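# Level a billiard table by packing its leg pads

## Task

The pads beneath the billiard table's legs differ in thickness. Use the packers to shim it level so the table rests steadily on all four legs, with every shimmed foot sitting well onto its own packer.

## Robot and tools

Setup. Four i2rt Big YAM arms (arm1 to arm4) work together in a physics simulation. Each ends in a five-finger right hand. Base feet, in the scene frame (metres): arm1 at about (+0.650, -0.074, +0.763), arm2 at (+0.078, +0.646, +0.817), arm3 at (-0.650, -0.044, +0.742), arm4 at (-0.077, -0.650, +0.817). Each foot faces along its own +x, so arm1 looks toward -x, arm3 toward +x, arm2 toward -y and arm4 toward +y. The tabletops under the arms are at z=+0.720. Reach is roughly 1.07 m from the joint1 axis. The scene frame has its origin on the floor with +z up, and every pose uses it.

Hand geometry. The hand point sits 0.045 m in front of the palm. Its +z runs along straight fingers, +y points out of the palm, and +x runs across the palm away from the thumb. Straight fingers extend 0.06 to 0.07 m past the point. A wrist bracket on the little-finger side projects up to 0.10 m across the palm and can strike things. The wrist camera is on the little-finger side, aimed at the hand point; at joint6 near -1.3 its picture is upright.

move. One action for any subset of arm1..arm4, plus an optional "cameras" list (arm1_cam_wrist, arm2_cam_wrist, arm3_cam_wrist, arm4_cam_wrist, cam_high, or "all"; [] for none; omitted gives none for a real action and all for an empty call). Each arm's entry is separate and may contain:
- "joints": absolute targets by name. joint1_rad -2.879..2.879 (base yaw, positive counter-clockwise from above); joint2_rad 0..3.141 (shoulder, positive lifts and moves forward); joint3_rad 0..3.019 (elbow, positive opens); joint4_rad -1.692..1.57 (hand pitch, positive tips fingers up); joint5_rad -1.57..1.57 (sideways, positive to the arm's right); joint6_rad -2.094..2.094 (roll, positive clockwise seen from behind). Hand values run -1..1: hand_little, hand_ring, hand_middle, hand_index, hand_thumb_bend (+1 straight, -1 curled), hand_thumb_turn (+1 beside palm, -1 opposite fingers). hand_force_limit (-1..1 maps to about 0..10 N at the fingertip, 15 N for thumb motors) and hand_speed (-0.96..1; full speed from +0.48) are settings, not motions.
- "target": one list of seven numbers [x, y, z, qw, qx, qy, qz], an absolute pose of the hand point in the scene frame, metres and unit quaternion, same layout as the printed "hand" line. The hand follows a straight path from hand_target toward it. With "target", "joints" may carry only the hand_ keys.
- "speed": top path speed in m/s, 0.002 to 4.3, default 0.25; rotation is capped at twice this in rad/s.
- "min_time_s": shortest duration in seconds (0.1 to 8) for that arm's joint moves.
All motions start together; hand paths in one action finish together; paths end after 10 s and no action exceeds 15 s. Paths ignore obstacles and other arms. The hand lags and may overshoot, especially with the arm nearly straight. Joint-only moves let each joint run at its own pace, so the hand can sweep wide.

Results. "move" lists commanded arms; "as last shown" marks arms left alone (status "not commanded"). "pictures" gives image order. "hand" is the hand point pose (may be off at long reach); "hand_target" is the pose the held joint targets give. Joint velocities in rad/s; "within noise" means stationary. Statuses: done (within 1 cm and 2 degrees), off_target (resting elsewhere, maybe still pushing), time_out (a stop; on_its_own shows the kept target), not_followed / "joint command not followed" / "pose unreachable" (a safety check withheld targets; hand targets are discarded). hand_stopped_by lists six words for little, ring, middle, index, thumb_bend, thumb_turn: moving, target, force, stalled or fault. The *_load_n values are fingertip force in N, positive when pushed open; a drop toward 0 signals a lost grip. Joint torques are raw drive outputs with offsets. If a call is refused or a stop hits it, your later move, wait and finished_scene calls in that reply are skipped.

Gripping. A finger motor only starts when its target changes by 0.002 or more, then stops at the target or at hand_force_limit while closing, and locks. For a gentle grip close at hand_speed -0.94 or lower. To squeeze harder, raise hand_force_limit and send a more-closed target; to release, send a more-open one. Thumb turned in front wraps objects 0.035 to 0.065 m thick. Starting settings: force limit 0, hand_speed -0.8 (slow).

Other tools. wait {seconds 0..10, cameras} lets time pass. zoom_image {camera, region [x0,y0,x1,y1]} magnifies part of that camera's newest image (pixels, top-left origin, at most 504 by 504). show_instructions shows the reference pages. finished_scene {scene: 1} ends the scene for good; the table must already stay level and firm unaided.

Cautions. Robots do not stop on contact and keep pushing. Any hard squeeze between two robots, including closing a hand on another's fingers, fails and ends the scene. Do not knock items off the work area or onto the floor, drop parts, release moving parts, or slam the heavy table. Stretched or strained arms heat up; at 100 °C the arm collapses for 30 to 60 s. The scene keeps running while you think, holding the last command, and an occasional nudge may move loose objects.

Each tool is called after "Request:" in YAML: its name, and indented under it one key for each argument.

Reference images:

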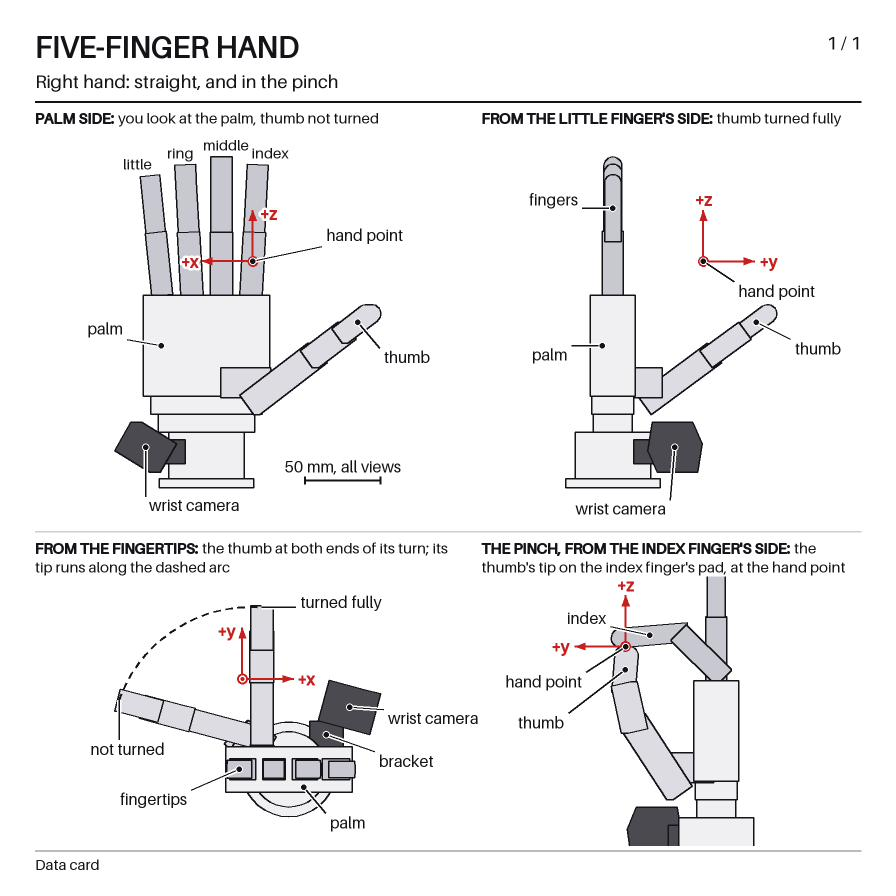

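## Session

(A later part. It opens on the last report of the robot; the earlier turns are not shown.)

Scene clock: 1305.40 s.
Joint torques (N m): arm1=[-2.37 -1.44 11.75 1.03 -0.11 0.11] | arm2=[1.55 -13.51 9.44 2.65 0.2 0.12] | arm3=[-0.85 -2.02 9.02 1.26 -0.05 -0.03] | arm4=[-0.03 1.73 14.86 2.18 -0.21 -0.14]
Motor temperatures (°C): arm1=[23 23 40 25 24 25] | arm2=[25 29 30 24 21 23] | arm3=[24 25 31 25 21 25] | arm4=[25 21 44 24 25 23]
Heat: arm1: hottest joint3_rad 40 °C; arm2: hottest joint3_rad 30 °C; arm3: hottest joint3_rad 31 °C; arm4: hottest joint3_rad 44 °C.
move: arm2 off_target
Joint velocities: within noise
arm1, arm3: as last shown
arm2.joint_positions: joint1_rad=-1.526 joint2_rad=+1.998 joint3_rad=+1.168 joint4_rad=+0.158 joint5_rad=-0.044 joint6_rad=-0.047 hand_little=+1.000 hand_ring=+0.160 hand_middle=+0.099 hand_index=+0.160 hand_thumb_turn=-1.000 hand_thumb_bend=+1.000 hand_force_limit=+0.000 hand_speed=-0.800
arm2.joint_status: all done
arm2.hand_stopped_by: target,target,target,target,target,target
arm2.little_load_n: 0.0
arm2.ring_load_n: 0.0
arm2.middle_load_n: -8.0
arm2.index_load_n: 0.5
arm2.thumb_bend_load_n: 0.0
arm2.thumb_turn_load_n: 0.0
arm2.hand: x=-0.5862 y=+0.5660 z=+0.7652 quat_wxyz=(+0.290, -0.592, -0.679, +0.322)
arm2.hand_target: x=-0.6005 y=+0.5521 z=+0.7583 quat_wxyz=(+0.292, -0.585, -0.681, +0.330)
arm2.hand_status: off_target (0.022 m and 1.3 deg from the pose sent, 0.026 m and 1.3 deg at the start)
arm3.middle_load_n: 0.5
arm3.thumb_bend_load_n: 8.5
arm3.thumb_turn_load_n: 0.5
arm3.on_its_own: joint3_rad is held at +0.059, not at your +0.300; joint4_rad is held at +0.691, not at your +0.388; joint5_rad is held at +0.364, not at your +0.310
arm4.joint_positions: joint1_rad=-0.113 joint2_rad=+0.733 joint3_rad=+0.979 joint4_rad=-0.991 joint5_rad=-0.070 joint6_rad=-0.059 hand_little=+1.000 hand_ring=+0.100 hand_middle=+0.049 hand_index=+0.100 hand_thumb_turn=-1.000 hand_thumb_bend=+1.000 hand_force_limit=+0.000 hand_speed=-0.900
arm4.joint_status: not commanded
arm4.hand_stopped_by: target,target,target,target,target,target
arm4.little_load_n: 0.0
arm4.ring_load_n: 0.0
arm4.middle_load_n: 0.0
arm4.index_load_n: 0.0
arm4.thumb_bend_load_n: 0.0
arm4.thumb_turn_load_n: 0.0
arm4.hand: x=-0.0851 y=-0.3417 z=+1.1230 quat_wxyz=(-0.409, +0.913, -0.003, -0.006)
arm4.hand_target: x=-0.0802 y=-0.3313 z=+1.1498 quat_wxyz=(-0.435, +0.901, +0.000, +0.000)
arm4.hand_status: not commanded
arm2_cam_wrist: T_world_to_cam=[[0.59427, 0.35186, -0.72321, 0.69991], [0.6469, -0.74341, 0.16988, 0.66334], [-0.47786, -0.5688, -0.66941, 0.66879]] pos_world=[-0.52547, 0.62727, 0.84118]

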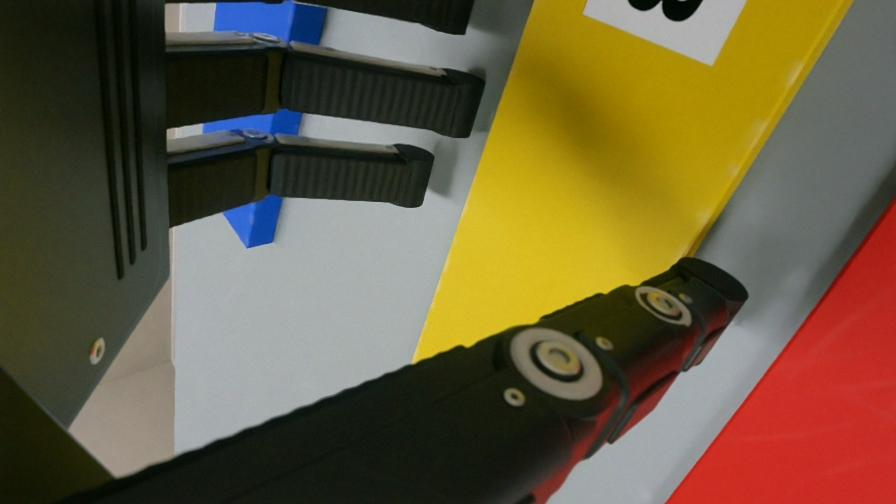

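Request:
move:
  arm2: {"joints": {"hand_index": 0.06, "hand_middle": -0.02, "hand_ring": 0.06, "hand_speed": -0.9}}

Request:
move:
  arm2: {"target": [-0.602, 0.552, 0.75, 0.2945, -0.5833, -0.6788, 0.3346], "speed": 0.1}
  cameras: ["arm2_cam_wrist"]

Request:
zoom_image:
  camera: "arm2_cam_wrist"
  region: [400, 0, 800, 400]

Scene clock: 1315.50 s.
Joint torques (N m): arm1=[-2.32 -1.49 11.75 1.03 -0.11 0.11] | arm2=[1.44 -14.51 8.51 2.18 0.19 0.12] | arm3=[-0.79 -2.02 9.02 1.29 -0.05 -0.03] | arm4=[-0.09 1.73 14.86 2.17 -0.21 -0.14]
Motor temperatures (°C): arm1=[23 23 40 25 24 25] | arm2=[25 28 31 24 21 23] | arm3=[24 25 31 25 21 25] | arm4=[25 21 44 24 25 23]
Heat: arm1: hottest joint3_rad 40 °C; arm2: hottest joint3_rad 31 °C; arm3: hottest joint3_rad 31 °C; arm4: hottest joint3_rad 44 °C.
move: arm2 done
Joint velocities: within noise
arm1, arm3, arm4: as last shown
arm2.joint_positions: joint1_rad=-1.525 joint2_rad=+2.011 joint3_rad=+1.179 joint4_rad=+0.169 joint5_rad=-0.044 joint6_rad=-0.047 hand_little=+1.000 hand_ring=+0.060 hand_middle=-0.020 hand_index=+0.060 hand_thumb_turn=-1.000 hand_thumb_bend=+1.000 hand_force_limit=+0.000 hand_speed=-0.900
arm2.joint_status: all done
arm2.hand_stopped_by: target,target,target,target,target,target
arm2.little_load_n: 0.0
arm2.ring_load_n: 0.0
arm2.middle_load_n: 0.0
arm2.index_load_n: 0.0
arm2.thumb_bend_load_n: 0.0
arm2.thumb_turn_load_n: 0.0
arm2.hand: x=-0.5918 y=+0.5649 z=+0.7637 quat_wxyz=(+0.293, -0.591, -0.678, +0.325)
arm2.hand_target: x=-0.6005 y=+0.5519 z=+0.7584 quat_wxyz=(+0.292, -0.585, -0.681, +0.330)
arm2.hand_status: not commanded
arm3.middle_load_n: 0.0
arm3.thumb_turn_load_n: 1.0
arm3.on_its_own: joint3_rad is held at +0.059, not at your +0.300; joint4_rad is held at +0.691, not at your +0.388; joint5_rad is held at +0.364, not at your +0.310
pictures: none

Scene clock: 1316.47 s.
Joint torques (N m): arm1=[-2.32 -1.49 11.75 1.03 -0.11 0.11] | arm2=[1.32 -13.92 7.92 2.65 0.07 0.12] | arm3=[-0.79 -2.02 9.02 1.28 -0.05 -0.03] | arm4=[-0.03 1.73 14.86 2.17 -0.21 -0.14]
Motor temperatures (°C): arm1=[23 23 40 25 24 25] | arm2=[25 28 31 24 21 23] | arm3=[24 25 31 25 21 25] | arm4=[25 21 44 24 25 23]
Heat: arm1: hottest joint3_rad 40 °C; arm2: hottest joint3_rad 31 °C; arm3: hottest joint3_rad 31 °C; arm4: hottest joint3_rad 44 °C.
move: arm2 off_target
Joint velocities: within noise
arm1, arm4: as last shown
arm1.index_load_n: -0.5
arm2.joint_positions: joint1_rad=-1.525 joint2_rad=+2.018 joint3_rad=+1.179 joint4_rad=+0.192 joint5_rad=-0.044 joint6_rad=-0.047 hand_little=+1.000 hand_ring=+0.060 hand_middle=-0.021 hand_index=+0.060 hand_thumb_turn=-1.000 hand_thumb_bend=+1.000 hand_force_limit=+0.000 hand_speed=-0.900
arm2.joint_status: not commanded
arm2.hand_stopped_by: target,target,target,target,target,target
arm2.little_load_n: 0.0
arm2.ring_load_n: 0.0
arm2.middle_load_n: -6.5
arm2.index_load_n: 0.0
arm2.thumb_bend_load_n: 0.0
arm2.thumb_turn_load_n: 0.0
arm2.hand: x=-0.5952 y=+0.5646 z=+0.7627 quat_wxyz=(+0.298, -0.588, -0.676, +0.330)
arm2.hand_target: x=-0.6010 y=+0.5521 z=+0.7504 quat_wxyz=(+0.295, -0.583, -0.679, +0.335)
arm2.hand_status: off_target (0.019 m and 0.9 deg from the pose sent, 0.021 m and 1.4 deg at the start)
arm3.joint_positions: joint1_rad=-0.413 joint2_rad=+0.806 joint3_rad=+0.038 joint4_rad=+0.699 joint5_rad=+0.366 joint6_rad=-1.563 hand_little=+1.000 hand_ring=+1.000 hand_middle=+1.000 hand_index=+1.000 hand_thumb_turn=-1.000 hand_thumb_bend=-0.941 hand_force_limit=+0.000 hand_speed=-0.800
arm3.joint_status: not commanded
arm3.hand_stopped_by: target,target,target,target,force,target
arm3.little_load_n: 0.0
arm3.ring_load_n: 0.0
arm3.middle_load_n: 0.0
arm3.index_load_n: 0.0
arm3.thumb_bend_load_n: 9.0
arm3.thumb_turn_load_n: 1.0
arm3.on_its_own: joint3_rad is held at +0.059, not at your +0.300; joint4_rad is held at +0.691, not at your +0.388; joint5_rad is held at +0.364, not at your +0.310
arm3.hand: x=-0.4032 y=-0.2761 z=+0.8797 quat_wxyz=(+0.253, +0.683, -0.258, +0.635)
arm3.hand_target: x=-0.3980 y=-0.2793 z=+0.8906 quat_wxyz=(+0.254, +0.676, -0.258, +0.642)
arm3.hand_status: not commanded
arm2_cam_wrist: T_world_to_cam=[[0.57548, 0.35132, -0.73851, 0.70476], [0.65188, -0.74235, 0.15483, 0.68251], [-0.49384, -0.57052, -0.65622, 0.64347]] pos_world=[-0.53272, 0.62617, 0.83705]

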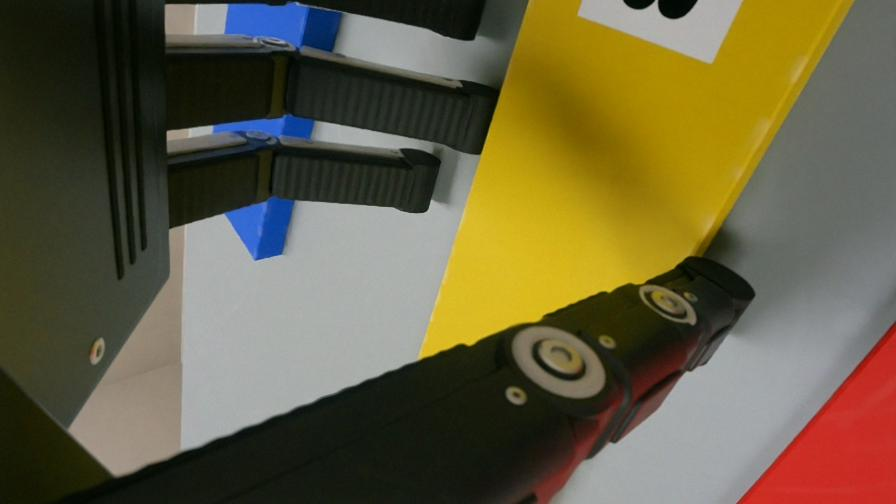

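Scaled by 1.260 from the camera's image (finer frame: 1280x720).

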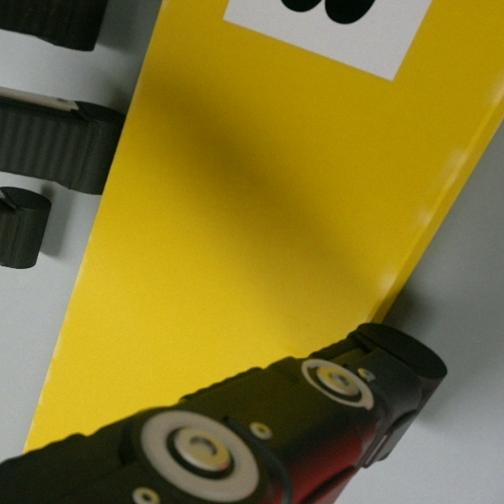

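Request:
move:
  arm2: {"joints": {"hand_index": -0.3, "hand_middle": -0.3, "hand_ring": -0.3, "hand_speed": -0.94}}
  cameras: ["arm2_cam_wrist"]

Request:
zoom_image:
  camera: "arm2_cam_wrist"
  region: [400, 0, 800, 400]

Scene clock: 1329.37 s.
Joint torques (N m): arm1=[-2.32 -1.44 11.75 1.05 -0.11 0.1] | arm2=[1.38 -14.21 7.91 2.25 0.07 0.12] | arm3=[-0.85 -1.96 9.01 1.26 -0.05 -0.03] | arm4=[-0.03 1.73 14.86 2.17 -0.21 -0.14]
Motor temperatures (°C): arm1=[23 23 41 25 24 25] | arm2=[25 29 31 24 21 23] | arm3=[24 24 31 25 21 25] | arm4=[25 21 44 24 25 23]
Heat: arm1: hottest joint3_rad 41 °C; arm2: hottest joint3_rad 31 °C; arm3: hottest joint3_rad 31 °C; arm4: hottest joint3_rad 44 °C.
move: arm2 off_target
Joint velocities: within noise
arm1, arm3, arm4: as last shown
arm1.index_load_n: 0.0
arm1.thumb_turn_load_n: 1.5
arm2.joint_positions: joint1_rad=-1.525 joint2_rad=+2.022 joint3_rad=+1.179 joint4_rad=+0.202 joint5_rad=-0.044 joint6_rad=-0.047 hand_little=+1.000 hand_ring=-0.300 hand_middle=-0.114 hand_index=-0.300 hand_thumb_turn=-1.000 hand_thumb_bend=+1.000 hand_force_limit=+0.000 hand_speed=-0.940
arm2.joint_status: hand_middle off_target (ended at -0.114, target -0.300); the others done
arm2.hand_stopped_by: target,target,force,target,target,target
arm2.little_load_n: 0.0
arm2.ring_load_n: 0.0
arm2.middle_load_n: 5.5
arm2.index_load_n: 0.0
arm2.thumb_bend_load_n: 0.5
arm2.thumb_turn_load_n: 0.0
arm2.hand: x=-0.5965 y=+0.5645 z=+0.7619 quat_wxyz=(+0.299, -0.587, -0.675, +0.332)
arm2.hand_target: x=-0.6009 y=+0.5521 z=+0.7502 quat_wxyz=(+0.294, -0.583, -0.679, +0.334)
arm2.hand_status: not commanded
arm3.thumb_bend_load_n: 8.5
arm3.on_its_own: joint3_rad is held at +0.059, not at your +0.300; joint4_rad is held at +0.691, not at your +0.388; joint5_rad is held at +0.364, not at your +0.310
arm2_cam_wrist: T_world_to_cam=[[0.57126, 0.35104, -0.74191, 0.70512], [0.65273, -0.74231, 0.15136, 0.68647], [-0.49759, -0.57073, -0.65319, 0.63782]] pos_world=[-0.53351, 0.62607, 0.83585]

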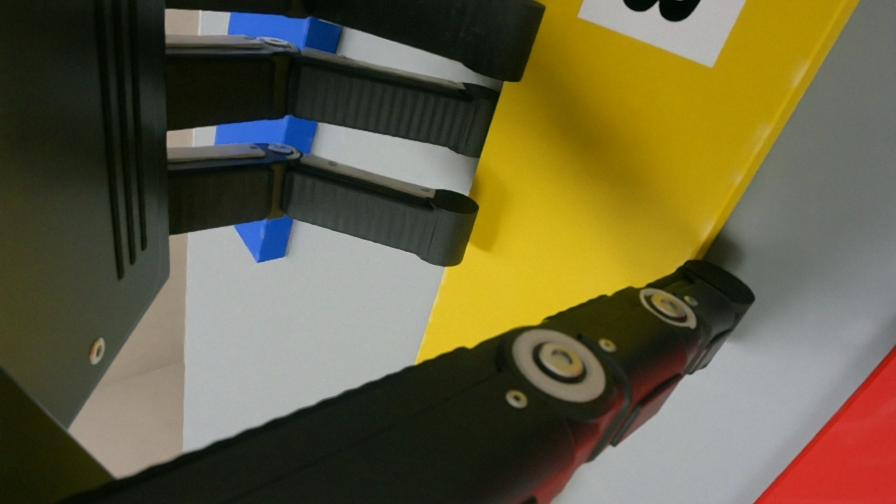

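Scaled by 1.260 from the camera's image (finer frame: 1280x720).

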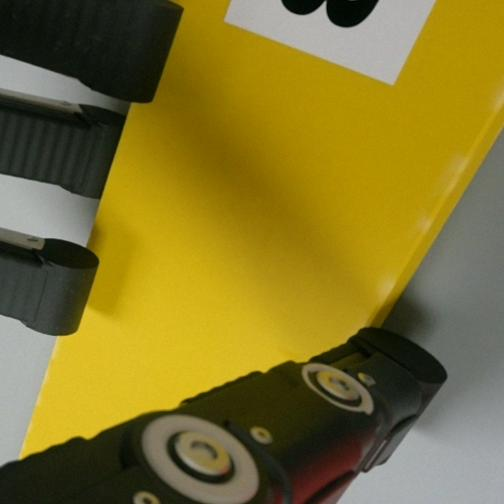

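Request:
move:
  arm2: {"joints": {"hand_index": 0.1, "hand_middle": -0.06, "hand_ring": 0.1, "hand_speed": -0.9}}

Request:
move:
  arm2: {"target": [-0.600, 0.551, 0.738, 0.2945, -0.5833, -0.6788, 0.3346], "speed": 0.1}

Request:
move:
  arm2: {"joints": {"hand_index": -0.3, "hand_middle": -0.3, "hand_ring": -0.3, "hand_speed": -0.94}}
  cameras: ["arm2_cam_wrist"]

Request:
zoom_image:
  camera: "arm2_cam_wrist"
  region: [400, 0, 800, 400]

Scene clock: 1341.07 s.
Joint torques (N m): arm1=[-2.32 -1.49 11.77 1.03 -0.11 0.11] | arm2=[1.38 -14.27 7.91 2.14 0.06 0.12] | arm3=[-0.79 -1.96 9.01 1.26 -0.05 -0.03] | arm4=[-0.03 1.73 14.86 2.18 -0.21 -0.14]
Motor temperatures (°C): arm1=[23 23 41 25 24 25] | arm2=[25 29 31 24 21 23] | arm3=[24 24 31 25 21 25] | arm4=[25 21 44 24 25 23]
Heat: arm1: hottest joint3_rad 41 °C; arm2: hottest joint3_rad 31 °C; arm3: hottest joint3_rad 31 °C; arm4: hottest joint3_rad 44 °C.
move: arm2 done
Joint velocities: within noise
arm1, arm3, arm4: as last shown
arm1.thumb_turn_load_n: 1.0
arm2.joint_positions: joint1_rad=-1.525 joint2_rad=+2.023 joint3_rad=+1.179 joint4_rad=+0.204 joint5_rad=-0.044 joint6_rad=-0.047 hand_little=+1.000 hand_ring=+0.100 hand_middle=-0.060 hand_index=+0.100 hand_thumb_turn=-1.000 hand_thumb_bend=+1.000 hand_force_limit=+0.000 hand_speed=-0.900
arm2.joint_status: all done
arm2.hand_stopped_by: target,target,target,target,target,target
arm2.little_load_n: 0.0
arm2.ring_load_n: 0.0
arm2.middle_load_n: 0.0
arm2.index_load_n: 0.0
arm2.thumb_bend_load_n: 0.0
arm2.thumb_turn_load_n: 0.0
arm2.hand: x=-0.5969 y=+0.5645 z=+0.7618 quat_wxyz=(+0.300, -0.587, -0.674, +0.333)
arm2.hand_target: x=-0.6009 y=+0.5521 z=+0.7502 quat_wxyz=(+0.294, -0.583, -0.679, +0.335)
arm2.hand_status: not commanded
arm3.thumb_bend_load_n: 9.0
arm3.on_its_own: joint3_rad is held at +0.059, not at your +0.300; joint4_rad is held at +0.691, not at your +0.388; joint5_rad is held at +0.364, not at your +0.310
pictures: none

Scene clock: 1342.03 s.
Joint torques (N m): arm1=[-2.37 -1.38 11.75 1.02 -0.11 0.1] | arm2=[1.44 -13.45 7.17 2.32 0.13 0.13] | arm3=[-0.85 -2.02 9.01 1.25 -0.04 -0.03] | arm4=[-0.09 1.73 14.86 2.17 -0.21 -0.14]
Motor temperatures (°C): arm1=[23 23 41 25 24 25] | arm2=[25 29 30 24 21 23] | arm3=[24 24 31 25 21 25] | arm4=[25 21 44 24 25 23]
Heat: arm1: hottest joint3_rad 41 °C; arm2: hottest joint3_rad 30 °C; arm3: hottest joint3_rad 31 °C; arm4: hottest joint3_rad 44 °C.
move: arm2 off_target
Joint velocities: within noise
arm1.joint_positions: joint1_rad=+0.012 joint2_rad=+0.711 joint3_rad=+0.452 joint4_rad=+0.310 joint5_rad=+0.003 joint6_rad=-1.571 hand_little=+1.000 hand_ring=+1.000 hand_middle=+1.000 hand_index=+1.000 hand_thumb_turn=-1.000 hand_thumb_bend=-0.939 hand_force_limit=+0.000 hand_speed=-0.800
arm1.joint_status: not commanded
arm1.hand_stopped_by: target,target,target,target,force,target
arm1.little_load_n: 0.0
arm1.ring_load_n: -0.5
arm1.middle_load_n: 0.0
arm1.index_load_n: 0.0
arm1.thumb_bend_load_n: 9.5
arm1.thumb_turn_load_n: 1.0
arm1.hand: x=+0.2337 y=-0.0123 z=+1.0792 quat_wxyz=(-0.727, +0.003, +0.687, -0.005)
arm1.hand_target: x=+0.2320 y=-0.0079 z=+1.1106 quat_wxyz=(-0.743, +0.010, +0.669, -0.006)
arm1.hand_status: not commanded
arm2.joint_positions: joint1_rad=-1.524 joint2_rad=+2.030 joint3_rad=+1.179 joint4_rad=+0.229 joint5_rad=-0.044 joint6_rad=-0.047 hand_little=+1.000 hand_ring=+0.100 hand_middle=-0.060 hand_index=+0.100 hand_thumb_turn=-1.000 hand_thumb_bend=+1.000 hand_force_limit=+0.000 hand_speed=-0.900
arm2.joint_status: not commanded
arm2.hand_stopped_by: target,target,target,target,target,target
arm2.little_load_n: 0.0
arm2.ring_load_n: 0.0
arm2.middle_load_n: -0.5
arm2.index_load_n: 0.0
arm2.thumb_bend_load_n: 0.0
arm2.thumb_turn_load_n: 0.0
arm2.hand: x=-0.6008 y=+0.5640 z=+0.7616 quat_wxyz=(+0.306, -0.584, -0.672, +0.338)
arm2.hand_target: x=-0.5986 y=+0.5514 z=+0.7387 quat_wxyz=(+0.295, -0.583, -0.679, +0.335)
arm2.hand_status: off_target (0.027 m and 1.6 deg from the pose sent, 0.028 m and 0.9 deg at the start)
arm3, arm4: as last shown
arm3.thumb_bend_load_n: 8.5
arm3.thumb_turn_load_n: 0.5
arm3.on_its_own: joint3_rad is held at +0.059, not at your +0.300; joint4_rad is held at +0.691, not at your +0.388; joint5_rad is held at +0.364, not at your +0.310
pictures: none

Scene clock: 1344.87 s.
Joint torques (N m): arm1=[-2.26 -1.44 11.77 1.03 -0.11 0.1] | arm2=[1.49 -13.57 7.17 2.07 0.13 0.13] | arm3=[-0.85 -2.02 9.01 1.28 -0.05 -0.03] | arm4=[-0.03 1.79 14.87 2.18 -0.21 -0.14]
Motor temperatures (°C): arm1=[23 23 41 25 24 25] | arm2=[25 29 30 24 21 23] | arm3=[24 24 31 25 21 25] | arm4=[25 21 44 24 25 23]
Heat: arm1: hottest joint3_rad 41 °C; arm2: hottest joint3_rad 30 °C; arm3: hottest joint3_rad 31 °C; arm4: hottest joint3_rad 44 °C.
move: arm2 off_target
Joint velocities: within noise
arm1, arm3, arm4: as last shown
arm1.ring_load_n: 0.0
arm2.joint_positions: joint1_rad=-1.524 joint2_rad=+2.032 joint3_rad=+1.179 joint4_rad=+0.235 joint5_rad=-0.044 joint6_rad=-0.047 hand_little=+1.000 hand_ring=-0.300 hand_middle=-0.114 hand_index=-0.300 hand_thumb_turn=-1.000 hand_thumb_bend=+1.000 hand_force_limit=+0.000 hand_speed=-0.940
arm2.joint_status: hand_middle off_target (ended at -0.114, target -0.300); the others done
arm2.hand_stopped_by: target,target,force,target,target,target
arm2.little_load_n: 0.0
arm2.ring_load_n: 0.0
arm2.middle_load_n: 6.0
arm2.index_load_n: 0.0
arm2.thumb_bend_load_n: 0.5
arm2.thumb_turn_load_n: 0.5
arm2.hand: x=-0.6016 y=+0.5639 z=+0.7615 quat_wxyz=(+0.307, -0.583, -0.671, +0.339)
arm2.hand_target: x=-0.5986 y=+0.5514 z=+0.7386 quat_wxyz=(+0.295, -0.583, -0.679, +0.334)
arm2.hand_status: not commanded
arm3.thumb_turn_load_n: 1.0
arm3.on_its_own: joint3_rad is held at +0.059, not at your +0.300; joint4_rad is held at +0.691, not at your +0.388; joint5_rad is held at +0.364, not at your +0.310
arm2_cam_wrist: T_world_to_cam=[[0.55346, 0.35012, -0.75571, 0.70833], [0.65649, -0.74176, 0.13714, 0.70226], [-0.51255, -0.57202, -0.64039, 0.61671]] pos_world=[-0.53697, 0.62568, 0.83392]

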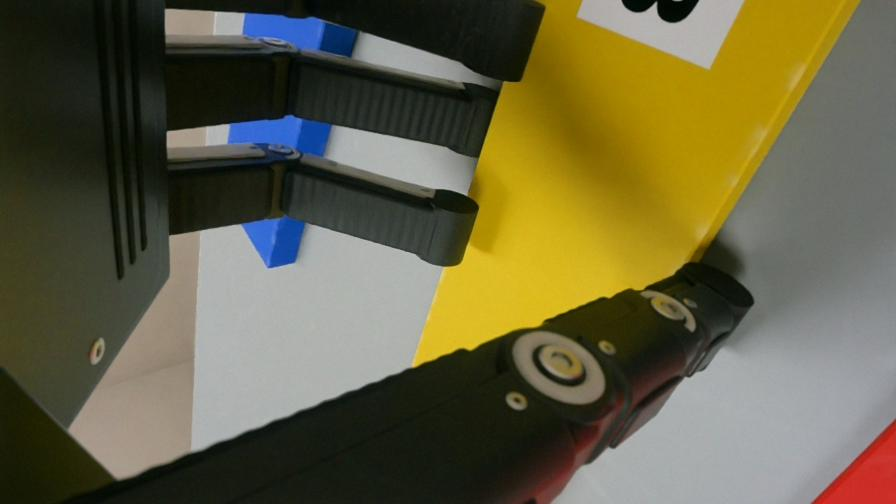

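Scaled by 1.260 from the camera's image (finer frame: 1280x720).

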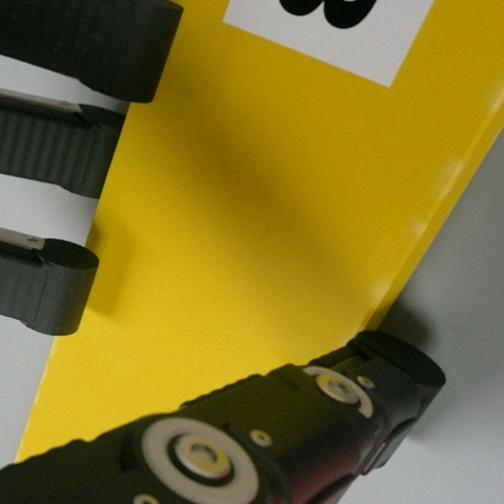

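Request:
move:
  arm2: {"joints": {"hand_index": 0.12, "hand_middle": -0.05, "hand_ring": 0.12, "hand_speed": -0.9}}

Request:
move:
  arm2: {"target": [-0.598, 0.556, 0.80, 0.2548, -0.6003, -0.6979, 0.2962], "speed": 0.1, "joints": {"hand_middle": -0.6, "hand_speed": -0.5}}
  cameras: ["arm2_cam_wrist"]

Scene clock: 1396.63 s.
Joint torques (N m): arm1=[-2.32 -1.38 11.74 1.03 -0.11 0.1] | arm2=[1.38 -13.68 7.17 1.87 0.13 0.13] | arm3=[-0.85 -1.96 9.02 1.28 -0.05 -0.04] | arm4=[-0.09 1.73 14.86 2.17 -0.21 -0.14]
Motor temperatures (°C): arm1=[23 23 41 25 24 25] | arm2=[25 29 30 24 21 23] | arm3=[24 24 31 25 21 25] | arm4=[25 21 45 24 24 23]
Heat: arm1: hottest joint3_rad 41 °C; arm2: hottest joint3_rad 30 °C; arm3: hottest joint3_rad 31 °C; arm4: hottest joint3_rad 45 °C.
move: arm2 done
Joint velocities: within noise
arm1, arm3, arm4: as last shown
arm1.ring_load_n: -0.5
arm2.joint_positions: joint1_rad=-1.524 joint2_rad=+2.034 joint3_rad=+1.179 joint4_rad=+0.241 joint5_rad=-0.044 joint6_rad=-0.047 hand_little=+1.000 hand_ring=+0.120 hand_middle=-0.051 hand_index=+0.120 hand_thumb_turn=-1.000 hand_thumb_bend=+1.000 hand_force_limit=+0.000 hand_speed=-0.900
arm2.joint_status: all done
arm2.hand_stopped_by: target,target,target,target,target,target
arm2.little_load_n: 0.0
arm2.ring_load_n: 0.0
arm2.middle_load_n: -1.5
arm2.index_load_n: 0.0
arm2.thumb_bend_load_n: 0.0
arm2.thumb_turn_load_n: 0.0
arm2.hand: x=-0.6024 y=+0.5636 z=+0.7613 quat_wxyz=(+0.308, -0.583, -0.670, +0.341)
arm2.hand_target: x=-0.5986 y=+0.5514 z=+0.7385 quat_wxyz=(+0.295, -0.583, -0.679, +0.334)
arm2.hand_status: not commanded
arm3.thumb_turn_load_n: 0.5
arm3.on_its_own: joint3_rad is held at +0.059, not at your +0.300; joint4_rad is held at +0.691, not at your +0.388; joint5_rad is held at +0.364, not at your +0.310
arm4.little_load_n: -0.5
arm4.index_load_n: 0.5
pictures: none

Scene clock: 1398.00 s.
Joint torques (N m): arm1=[-2.37 -1.44 11.78 1.02 -0.11 0.1] | arm2=[0.56 -18.84 9.61 1.28 0.02 0.07] | arm3=[-0.79 -1.96 8.99 1.26 -0.05 -0.03] | arm4=[-0.09 1.73 14.87 2.18 -0.21 -0.14]
Motor temperatures (°C): arm1=[23 23 41 25 24 25] | arm2=[25 29 30 24 21 23] | arm3=[24 24 31 25 21 25] | arm4=[25 21 45 24 24 23]
Heat: arm1: hottest joint3_rad 41 °C; arm2: hottest joint3_rad 30 °C; arm3: hottest joint3_rad 31 °C; arm4: hottest joint3_rad 45 °C.
move: arm2 off_target
Joint velocities: within noise
arm1, arm3: as last shown
arm1.ring_load_n: 0.0
arm2.joint_positions: joint1_rad=-1.524 joint2_rad=+2.001 joint3_rad=+1.263 joint4_rad=-0.085 joint5_rad=-0.052 joint6_rad=-0.047 hand_little=+1.000 hand_ring=+0.120 hand_middle=-0.134 hand_index=+0.120 hand_thumb_turn=-1.000 hand_thumb_bend=+1.000 hand_force_limit=+0.000 hand_speed=-0.500
arm2.joint_status: hand_middle off_target (ended at -0.134, target -0.600); the others done
arm2.hand_stopped_by: target,target,force,target,target,target
arm2.little_load_n: 0.0
arm2.ring_load_n: 0.0
arm2.middle_load_n: 11.0
arm2.index_load_n: 0.0
arm2.thumb_bend_load_n: 0.5
arm2.thumb_turn_load_n: 1.5
arm2.hand: x=-0.5773 y=+0.5637 z=+0.7665 quat_wxyz=(+0.238, -0.612, -0.702, +0.276)
arm2.hand_target: x=-0.5969 y=+0.5561 z=+0.8002 quat_wxyz=(+0.255, -0.600, -0.698, +0.296)
arm2.hand_status: off_target (0.040 m and 3.3 deg from the pose sent, 0.040 m and 8.8 deg at the start)
arm3.on_its_own: joint3_rad is held at +0.059, not at your +0.300; joint4_rad is held at +0.691, not at your +0.388; joint5_rad is held at +0.364, not at your +0.310
arm4.joint_positions: joint1_rad=-0.113 joint2_rad=+0.733 joint3_rad=+0.979 joint4_rad=-0.991 joint5_rad=-0.070 joint6_rad=-0.059 hand_little=+1.000 hand_ring=+0.100 hand_middle=+0.049 hand_index=+0.100 hand_thumb_turn=-1.000 hand_thumb_bend=+1.000 hand_force_limit=+0.000 hand_speed=-0.900
arm4.joint_status: not commanded
arm4.hand_stopped_by: target,target,target,target,target,target
arm4.little_load_n: 0.0
arm4.ring_load_n: 0.0
arm4.middle_load_n: 0.0
arm4.index_load_n: 0.0
arm4.thumb_bend_load_n: 0.0
arm4.thumb_turn_load_n: 0.0
arm4.hand: x=-0.0851 y=-0.3417 z=+1.1230 quat_wxyz=(-0.409, +0.913, -0.003, -0.006)
arm4.hand_target: x=-0.0802 y=-0.3313 z=+1.1498 quat_wxyz=(-0.435, +0.901, +0.000, +0.000)
arm4.hand_status: not commanded
arm2_cam_wrist: T_world_to_cam=[[0.69362, 0.35976, -0.62407, 0.67321], [0.61976, -0.73959, 0.26248, 0.5669], [-0.36712, -0.56884, -0.73596, 0.78755]] pos_world=[-0.52917, 0.62507, 0.85094]

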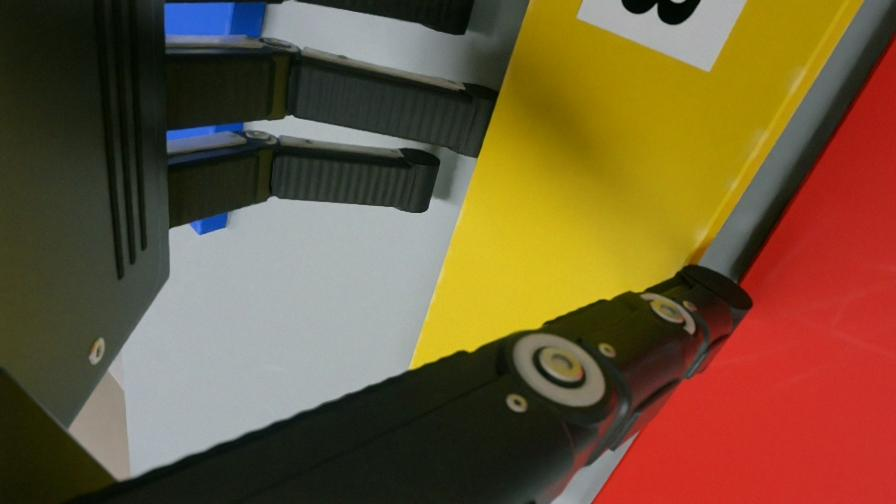

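Request:
move:
  arm2: {"target": [-0.598, 0.556, 0.86, 0.3066, -0.5825, -0.6715, 0.3395], "speed": 0.1, "joints": {"hand_index": -0.3, "hand_ring": -0.3, "hand_speed": -0.8}}
  cameras: ["arm2_cam_wrist", "cam_high"]

Scene clock: 1413.90 s.
Joint torques (N m): arm1=[-2.37 -1.44 11.77 1.03 -0.11 0.1] | arm2=[0.97 -18.37 7.2 2.61 0.18 0.14] | arm3=[-0.79 -2.02 9.02 1.26 -0.04 -0.04] | arm4=[-0.03 1.73 14.86 2.17 -0.21 -0.14]
Motor temperatures (°C): arm1=[23 23 41 25 24 25] | arm2=[25 29 30 24 21 23] | arm3=[24 24 31 25 21 25] | arm4=[25 21 45 24 24 23]
Heat: arm1: hottest joint3_rad 41 °C; arm2: hottest joint3_rad 30 °C; arm3: hottest joint3_rad 31 °C; arm4: hottest joint3_rad 45 °C.
move: arm2 off_target
Joint velocities: within noise
arm1, arm3, arm4: as last shown
arm2.joint_positions: joint1_rad=-1.524 joint2_rad=+1.882 joint3_rad=+1.214 joint4_rad=-0.005 joint5_rad=-0.036 joint6_rad=-0.047 hand_little=+1.000 hand_ring=-0.300 hand_middle=-0.134 hand_index=-0.300 hand_thumb_turn=-1.000 hand_thumb_bend=+1.000 hand_force_limit=+0.000 hand_speed=-0.800
arm2.joint_status: all done
arm2.hand_stopped_by: target,target,force,target,target,target
arm2.little_load_n: 0.0
arm2.ring_load_n: 0.0
arm2.middle_load_n: 10.5
arm2.index_load_n: 0.0
arm2.thumb_bend_load_n: 0.5
arm2.thumb_turn_load_n: 1.5
arm2.hand: x=-0.5905 y=+0.5657 z=+0.8335 quat_wxyz=(+0.292, -0.593, -0.679, +0.320)
arm2.hand_target: x=-0.5977 y=+0.5560 z=+0.8599 quat_wxyz=(+0.306, -0.583, -0.672, +0.340)
arm2.hand_status: off_target (0.029 m and 3.2 deg from the pose sent, 0.096 m and 11.8 deg at the start)
arm3.on_its_own: joint3_rad is held at +0.059, not at your +0.300; joint4_rad is held at +0.691, not at your +0.388; joint5_rad is held at +0.364, not at your +0.310
arm2_cam_wrist: T_world_to_cam=[[0.59575, 0.35293, -0.72147, 0.75082], [0.64388, -0.74683, 0.16635, 0.65741], [-0.48011, -0.56364, -0.67217, 0.71032]] pos_world=[-0.52956, 0.62635, 0.90979]

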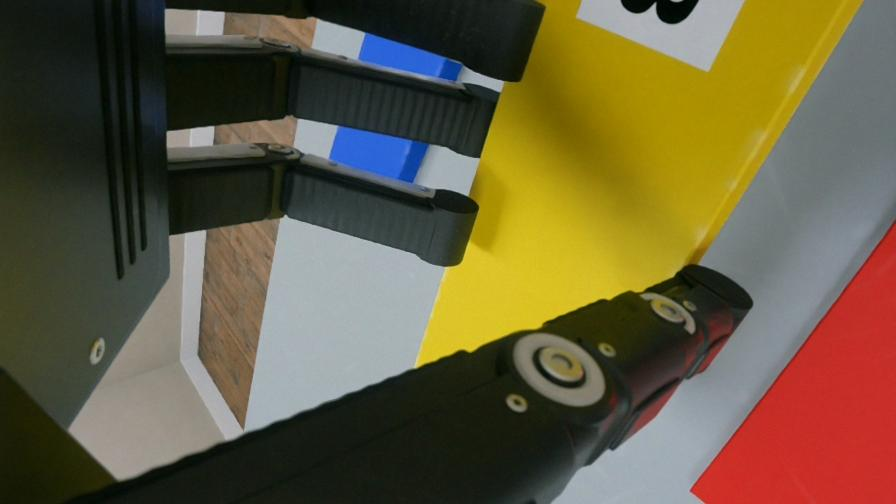

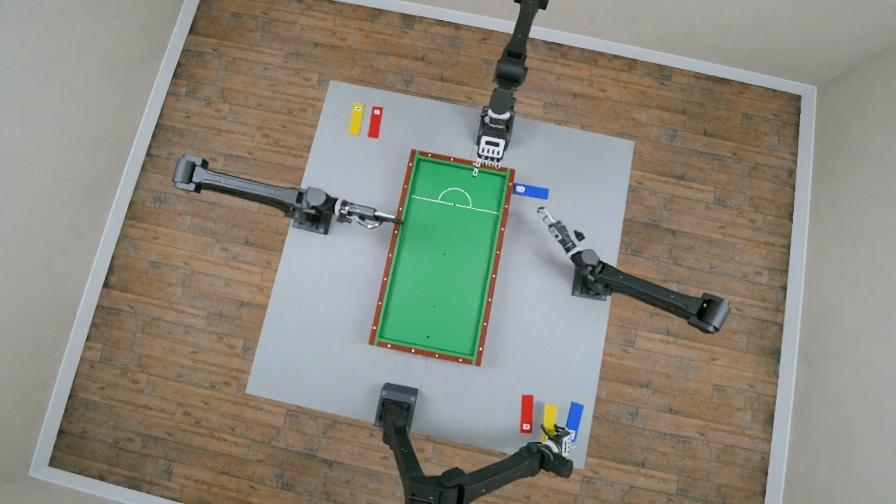

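Request:
move:
  arm2: {"target": [-0.52, 0.54, 0.90, 0.1566, -0.3040, -0.8354, 0.4303], "speed": 0.15}
  cameras: ["arm2_cam_wrist"]

Scene clock: 1453.40 s.
Joint torques (N m): arm1=[-2.32 -1.38 11.77 1.03 -0.11 0.11] | arm2=[-1.79 -17.26 10.86 1.14 -0.41 -0.08] | arm3=[-0.79 -2.02 8.99 1.28 -0.05 -0.04] | arm4=[-0.09 1.73 14.86 2.17 -0.21 -0.14]
Motor temperatures (°C): arm1=[23 22 42 25 24 25] | arm2=[25 31 31 24 21 23] | arm3=[24 24 32 25 21 25] | arm4=[25 21 45 24 24 23]
Heat: arm1: hottest joint3_rad 42 °C; arm2: hottest joint2_rad 31 °C; arm3: hottest joint3_rad 32 °C; arm4: hottest joint3_rad 45 °C.
move: arm2 off_target
Joint velocities: within noise
arm1, arm4: as last shown
arm2.joint_positions: joint1_rad=-1.590 joint2_rad=+1.790 joint3_rad=+1.197 joint4_rad=-0.322 joint5_rad=-0.681 joint6_rad=-0.601 hand_little=+1.000 hand_ring=-0.300 hand_middle=-0.134 hand_index=-0.300 hand_thumb_turn=-1.000 hand_thumb_bend=+1.000 hand_force_limit=+0.000 hand_speed=-0.800
arm2.joint_status: not commanded
arm2.hand_stopped_by: target,target,force,target,target,target
arm2.little_load_n: 0.0
arm2.ring_load_n: 0.0
arm2.middle_load_n: 11.0
arm2.index_load_n: 0.0
arm2.thumb_bend_load_n: 0.5
arm2.thumb_turn_load_n: 1.5
arm2.hand: x=-0.4958 y=+0.5295 z=+0.8630 quat_wxyz=(+0.120, -0.320, -0.841, +0.420)
arm2.hand_target: x=-0.5183 y=+0.5400 z=+0.9003 quat_wxyz=(+0.157, -0.304, -0.836, +0.430)
arm2.hand_status: off_target (0.045 m and 4.8 deg from the pose sent, 0.100 m and 42.9 deg at the start)
arm3.joint_positions: joint1_rad=-0.413 joint2_rad=+0.806 joint3_rad=+0.038 joint4_rad=+0.699 joint5_rad=+0.366 joint6_rad=-1.563 hand_little=+1.000 hand_ring=+1.000 hand_middle=+1.000 hand_index=+1.000 hand_thumb_turn=-1.000 hand_thumb_bend=-0.941 hand_force_limit=+0.000 hand_speed=-0.800
arm3.joint_status: not commanded
arm3.hand_stopped_by: target,target,target,target,force,target
arm3.little_load_n: 0.0
arm3.ring_load_n: 0.0
arm3.middle_load_n: 0.0
arm3.index_load_n: 0.0
arm3.thumb_bend_load_n: 8.5
arm3.thumb_turn_load_n: 1.0
arm3.on_its_own: joint3_rad is held at +0.059, not at your +0.300; joint4_rad is held at +0.691, not at your +0.388; joint5_rad is held at +0.364, not at your +0.310
arm3.hand: x=-0.4032 y=-0.2761 z=+0.8797 quat_wxyz=(+0.253, +0.683, -0.258, +0.635)
arm3.hand_target: x=-0.3980 y=-0.2793 z=+0.8906 quat_wxyz=(+0.254, +0.676, -0.258, +0.642)
arm3.hand_status: not commanded
arm2_cam_wrist: T_world_to_cam=[[0.24013, 0.62119, -0.74596, 0.43123], [0.96806, -0.09623, 0.2315, 0.32453], [0.07203, -0.77773, -0.62446, 1.1012]] pos_world=[-0.49703, 0.61978, 0.93421]

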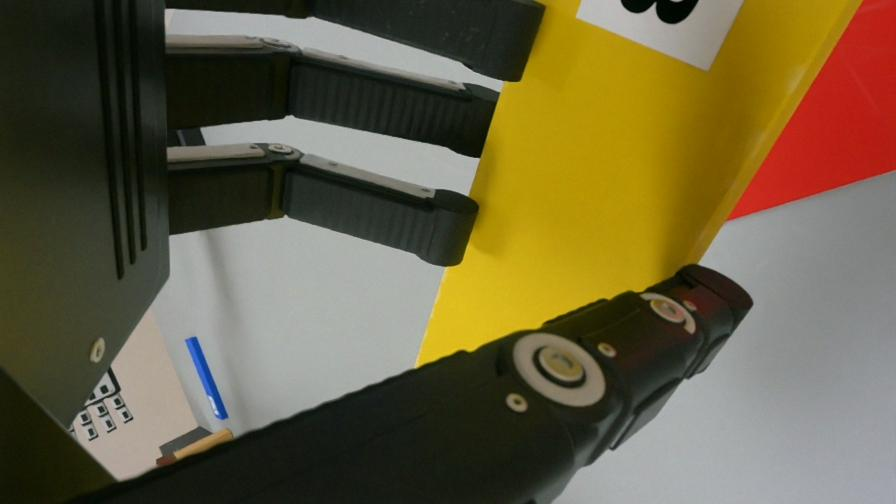

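Request:
move:
  arm2: {"target": [-0.42, 0.47, 0.90, -0.0064, 0.0124, -0.8889, 0.4579], "speed": 0.15}
  cameras: ["arm2_cam_wrist", "cam_high"]

Scene clock: 1464.17 s.
Joint torques (N m): arm1=[-2.37 -1.44 11.75 1.03 -0.11 0.11] | arm2=[1.08 -14.15 10.5 0.18 -0.67 -0.06] | arm3=[-0.79 -2.02 8.99 1.26 -0.05 -0.04] | arm4=[-0.03 1.73 14.86 2.17 -0.21 -0.14]
Motor temperatures (°C): arm1=[23 22 42 25 24 25] | arm2=[25 31 32 24 21 23] | arm3=[24 24 32 25 21 25] | arm4=[25 21 45 24 24 23]
Heat: arm1: hottest joint3_rad 42 °C; arm2: hottest joint3_rad 32 °C; arm3: hottest joint3_rad 32 °C; arm4: hottest joint3_rad 45 °C.
move: arm2 off_target
Joint velocities: within noise
arm1, arm3, arm4: as last shown
arm2.joint_positions: joint1_rad=-1.506 joint2_rad=+1.805 joint3_rad=+1.337 joint4_rad=-1.022 joint5_rad=-0.947 joint6_rad=-1.428 hand_little=+1.000 hand_ring=-0.300 hand_middle=-0.134 hand_index=-0.300 hand_thumb_turn=-1.000 hand_thumb_bend=+1.000 hand_force_limit=+0.000 hand_speed=-0.800
arm2.joint_status: not commanded
arm2.hand_stopped_by: target,target,force,target,target,target
arm2.little_load_n: 0.0
arm2.ring_load_n: 0.0
arm2.middle_load_n: 11.0
arm2.index_load_n: 0.0
arm2.thumb_bend_load_n: 0.5
arm2.thumb_turn_load_n: 1.5
arm2.hand: x=-0.4057 y=+0.4789 z=+0.8909 quat_wxyz=(-0.018, -0.007, -0.890, +0.455)
arm2.hand_target: x=-0.4193 y=+0.4701 z=+0.9002 quat_wxyz=(-0.006, +0.012, -0.889, +0.458)
arm2.hand_status: off_target (0.019 m and 2.6 deg from the pose sent, 0.103 m and 41.6 deg at the start)
arm3.little_load_n: 0.5
arm3.on_its_own: joint3_rad is held at +0.059, not at your +0.300; joint4_rad is held at +0.691, not at your +0.388; joint5_rad is held at +0.364, not at your +0.310
arm2_cam_wrist: T_world_to_cam=[[-0.23555, 0.59741, -0.76656, 0.2986], [0.81108, 0.55537, 0.18359, -0.10707], [0.5354, -0.5785, -0.61537, 1.15723]] pos_world=[-0.46241, 0.55054, 0.96068]

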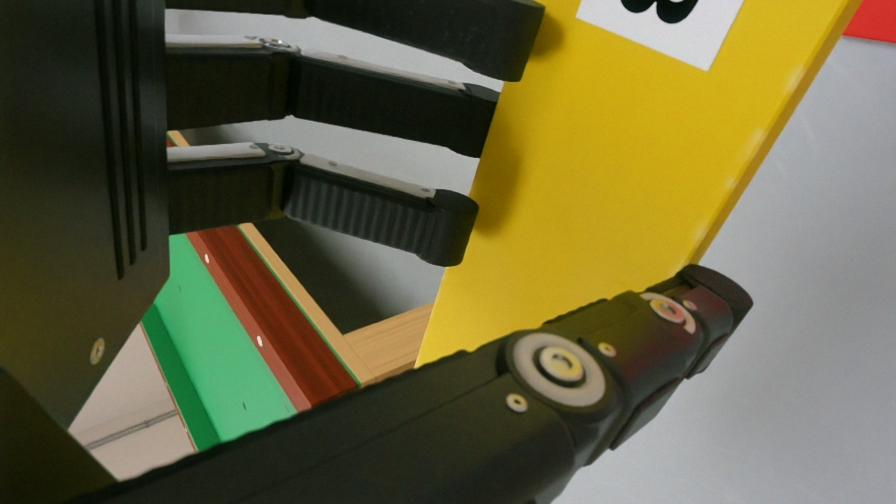

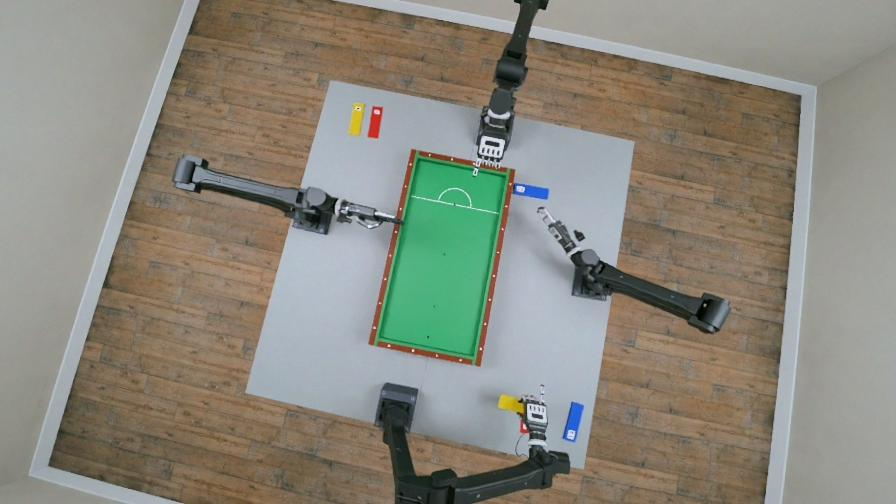

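Request:
zoom_image:
  camera: "cam_high"
  region: [450, 330, 610, 480]

Scaled by 3.150 from the camera's image (finer frame: 1280x720).

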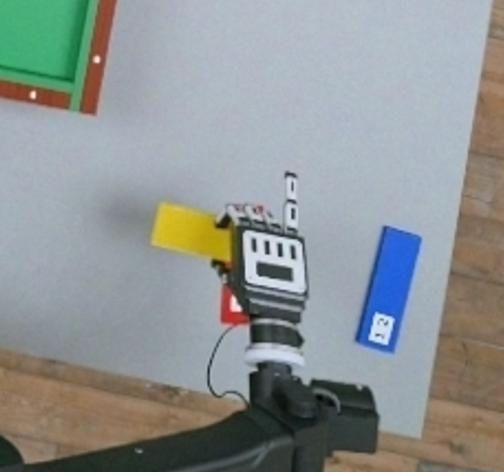

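Request:
move:
  arm2: {"target": [-0.385, 0.385, 0.85, -0.0064, 0.0124, -0.8889, 0.4579], "speed": 0.12}
  cameras: ["arm2_cam_wrist", "cam_high"]

Request:
zoom_image:
  camera: "cam_high"
  region: [450, 310, 610, 460]

Scene clock: 1477.93 s.
Joint torques (N m): arm1=[-2.32 -1.44 11.77 1.02 -0.11 0.11] | arm2=[0.85 -14.45 6.68 1.31 -0.49 0.27] | arm3=[-0.85 -1.96 9.01 1.26 -0.04 -0.03] | arm4=[-0.03 1.73 14.87 2.18 -0.21 -0.14]
Motor temperatures (°C): arm1=[23 22 42 25 24 25] | arm2=[25 30 33 24 22 23] | arm3=[24 24 32 25 21 25] | arm4=[25 21 45 24 24 23]
Heat: arm1: hottest joint3_rad 42 °C; arm2: hottest joint3_rad 33 °C; arm3: hottest joint3_rad 32 °C; arm4: hottest joint3_rad 45 °C.
move: arm2 done
Joint velocities: within noise
arm1, arm3, arm4: as last shown
arm2.joint_positions: joint1_rad=-1.332 joint2_rad=+1.805 joint3_rad=+1.208 joint4_rad=-0.652 joint5_rad=-0.913 joint6_rad=-1.185 hand_little=+1.000 hand_ring=-0.300 hand_middle=-0.134 hand_index=-0.300 hand_thumb_turn=-1.000 hand_thumb_bend=+1.000 hand_force_limit=+0.000 hand_speed=-0.800
arm2.joint_status: not commanded
arm2.hand_stopped_by: target,target,force,target,target,target
arm2.little_load_n: 0.0
arm2.ring_load_n: 0.0
arm2.middle_load_n: 11.0
arm2.index_load_n: 0.0
arm2.thumb_bend_load_n: 0.5
arm2.thumb_turn_load_n: 1.5
arm2.hand: x=-0.3865 y=+0.3914 z=+0.8504 quat_wxyz=(-0.004, +0.014, -0.889, +0.457)
arm2.hand_target: x=-0.3849 y=+0.3850 z=+0.8500 quat_wxyz=(-0.007, +0.013, -0.889, +0.458)
arm2.hand_status: done (0.007 m and 0.4 deg from the pose sent, 0.104 m and 2.6 deg at the start)
arm3.little_load_n: 0.0
arm3.on_its_own: joint3_rad is held at +0.059, not at your +0.300; joint4_rad is held at +0.691, not at your +0.388; joint5_rad is held at +0.364, not at your +0.310
arm4.little_load_n: -0.5
arm2_cam_wrist: T_world_to_cam=[[-0.28447, 0.58789, -0.75727, 0.30122], [0.80394, 0.57661, 0.14563, -0.04537], [0.52226, -0.56737, -0.63666, 1.08016]] pos_world=[-0.44196, 0.46192, 0.92241]

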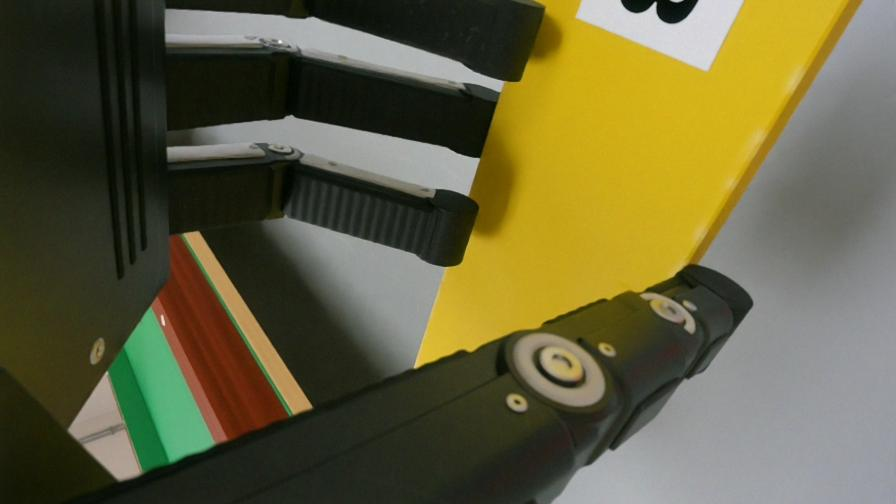

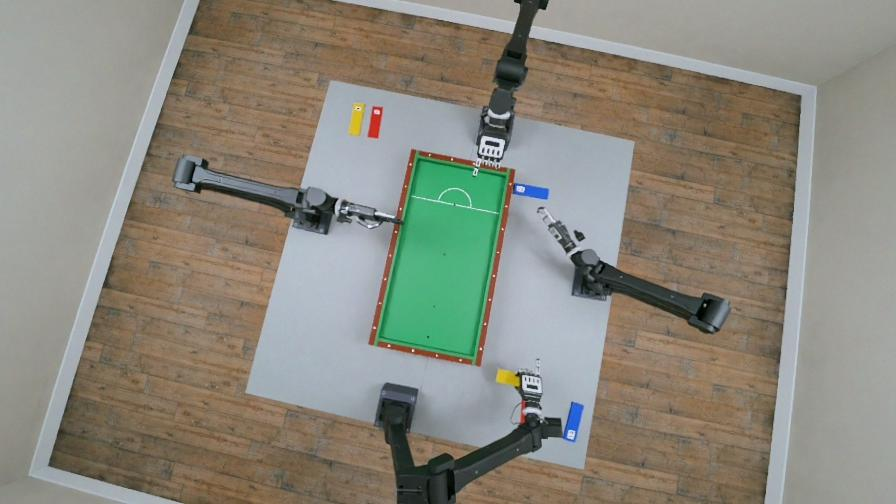

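Scaled by 3.150 from the camera's image (finer frame: 1280x720).

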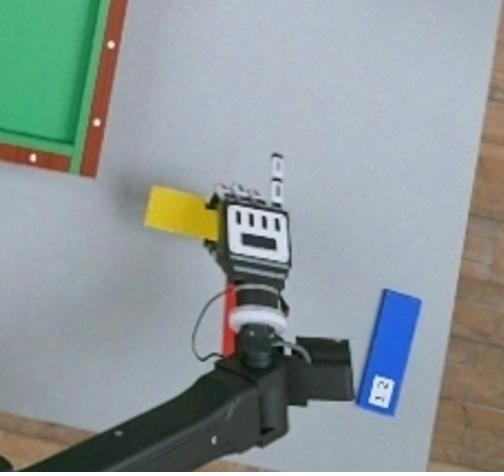

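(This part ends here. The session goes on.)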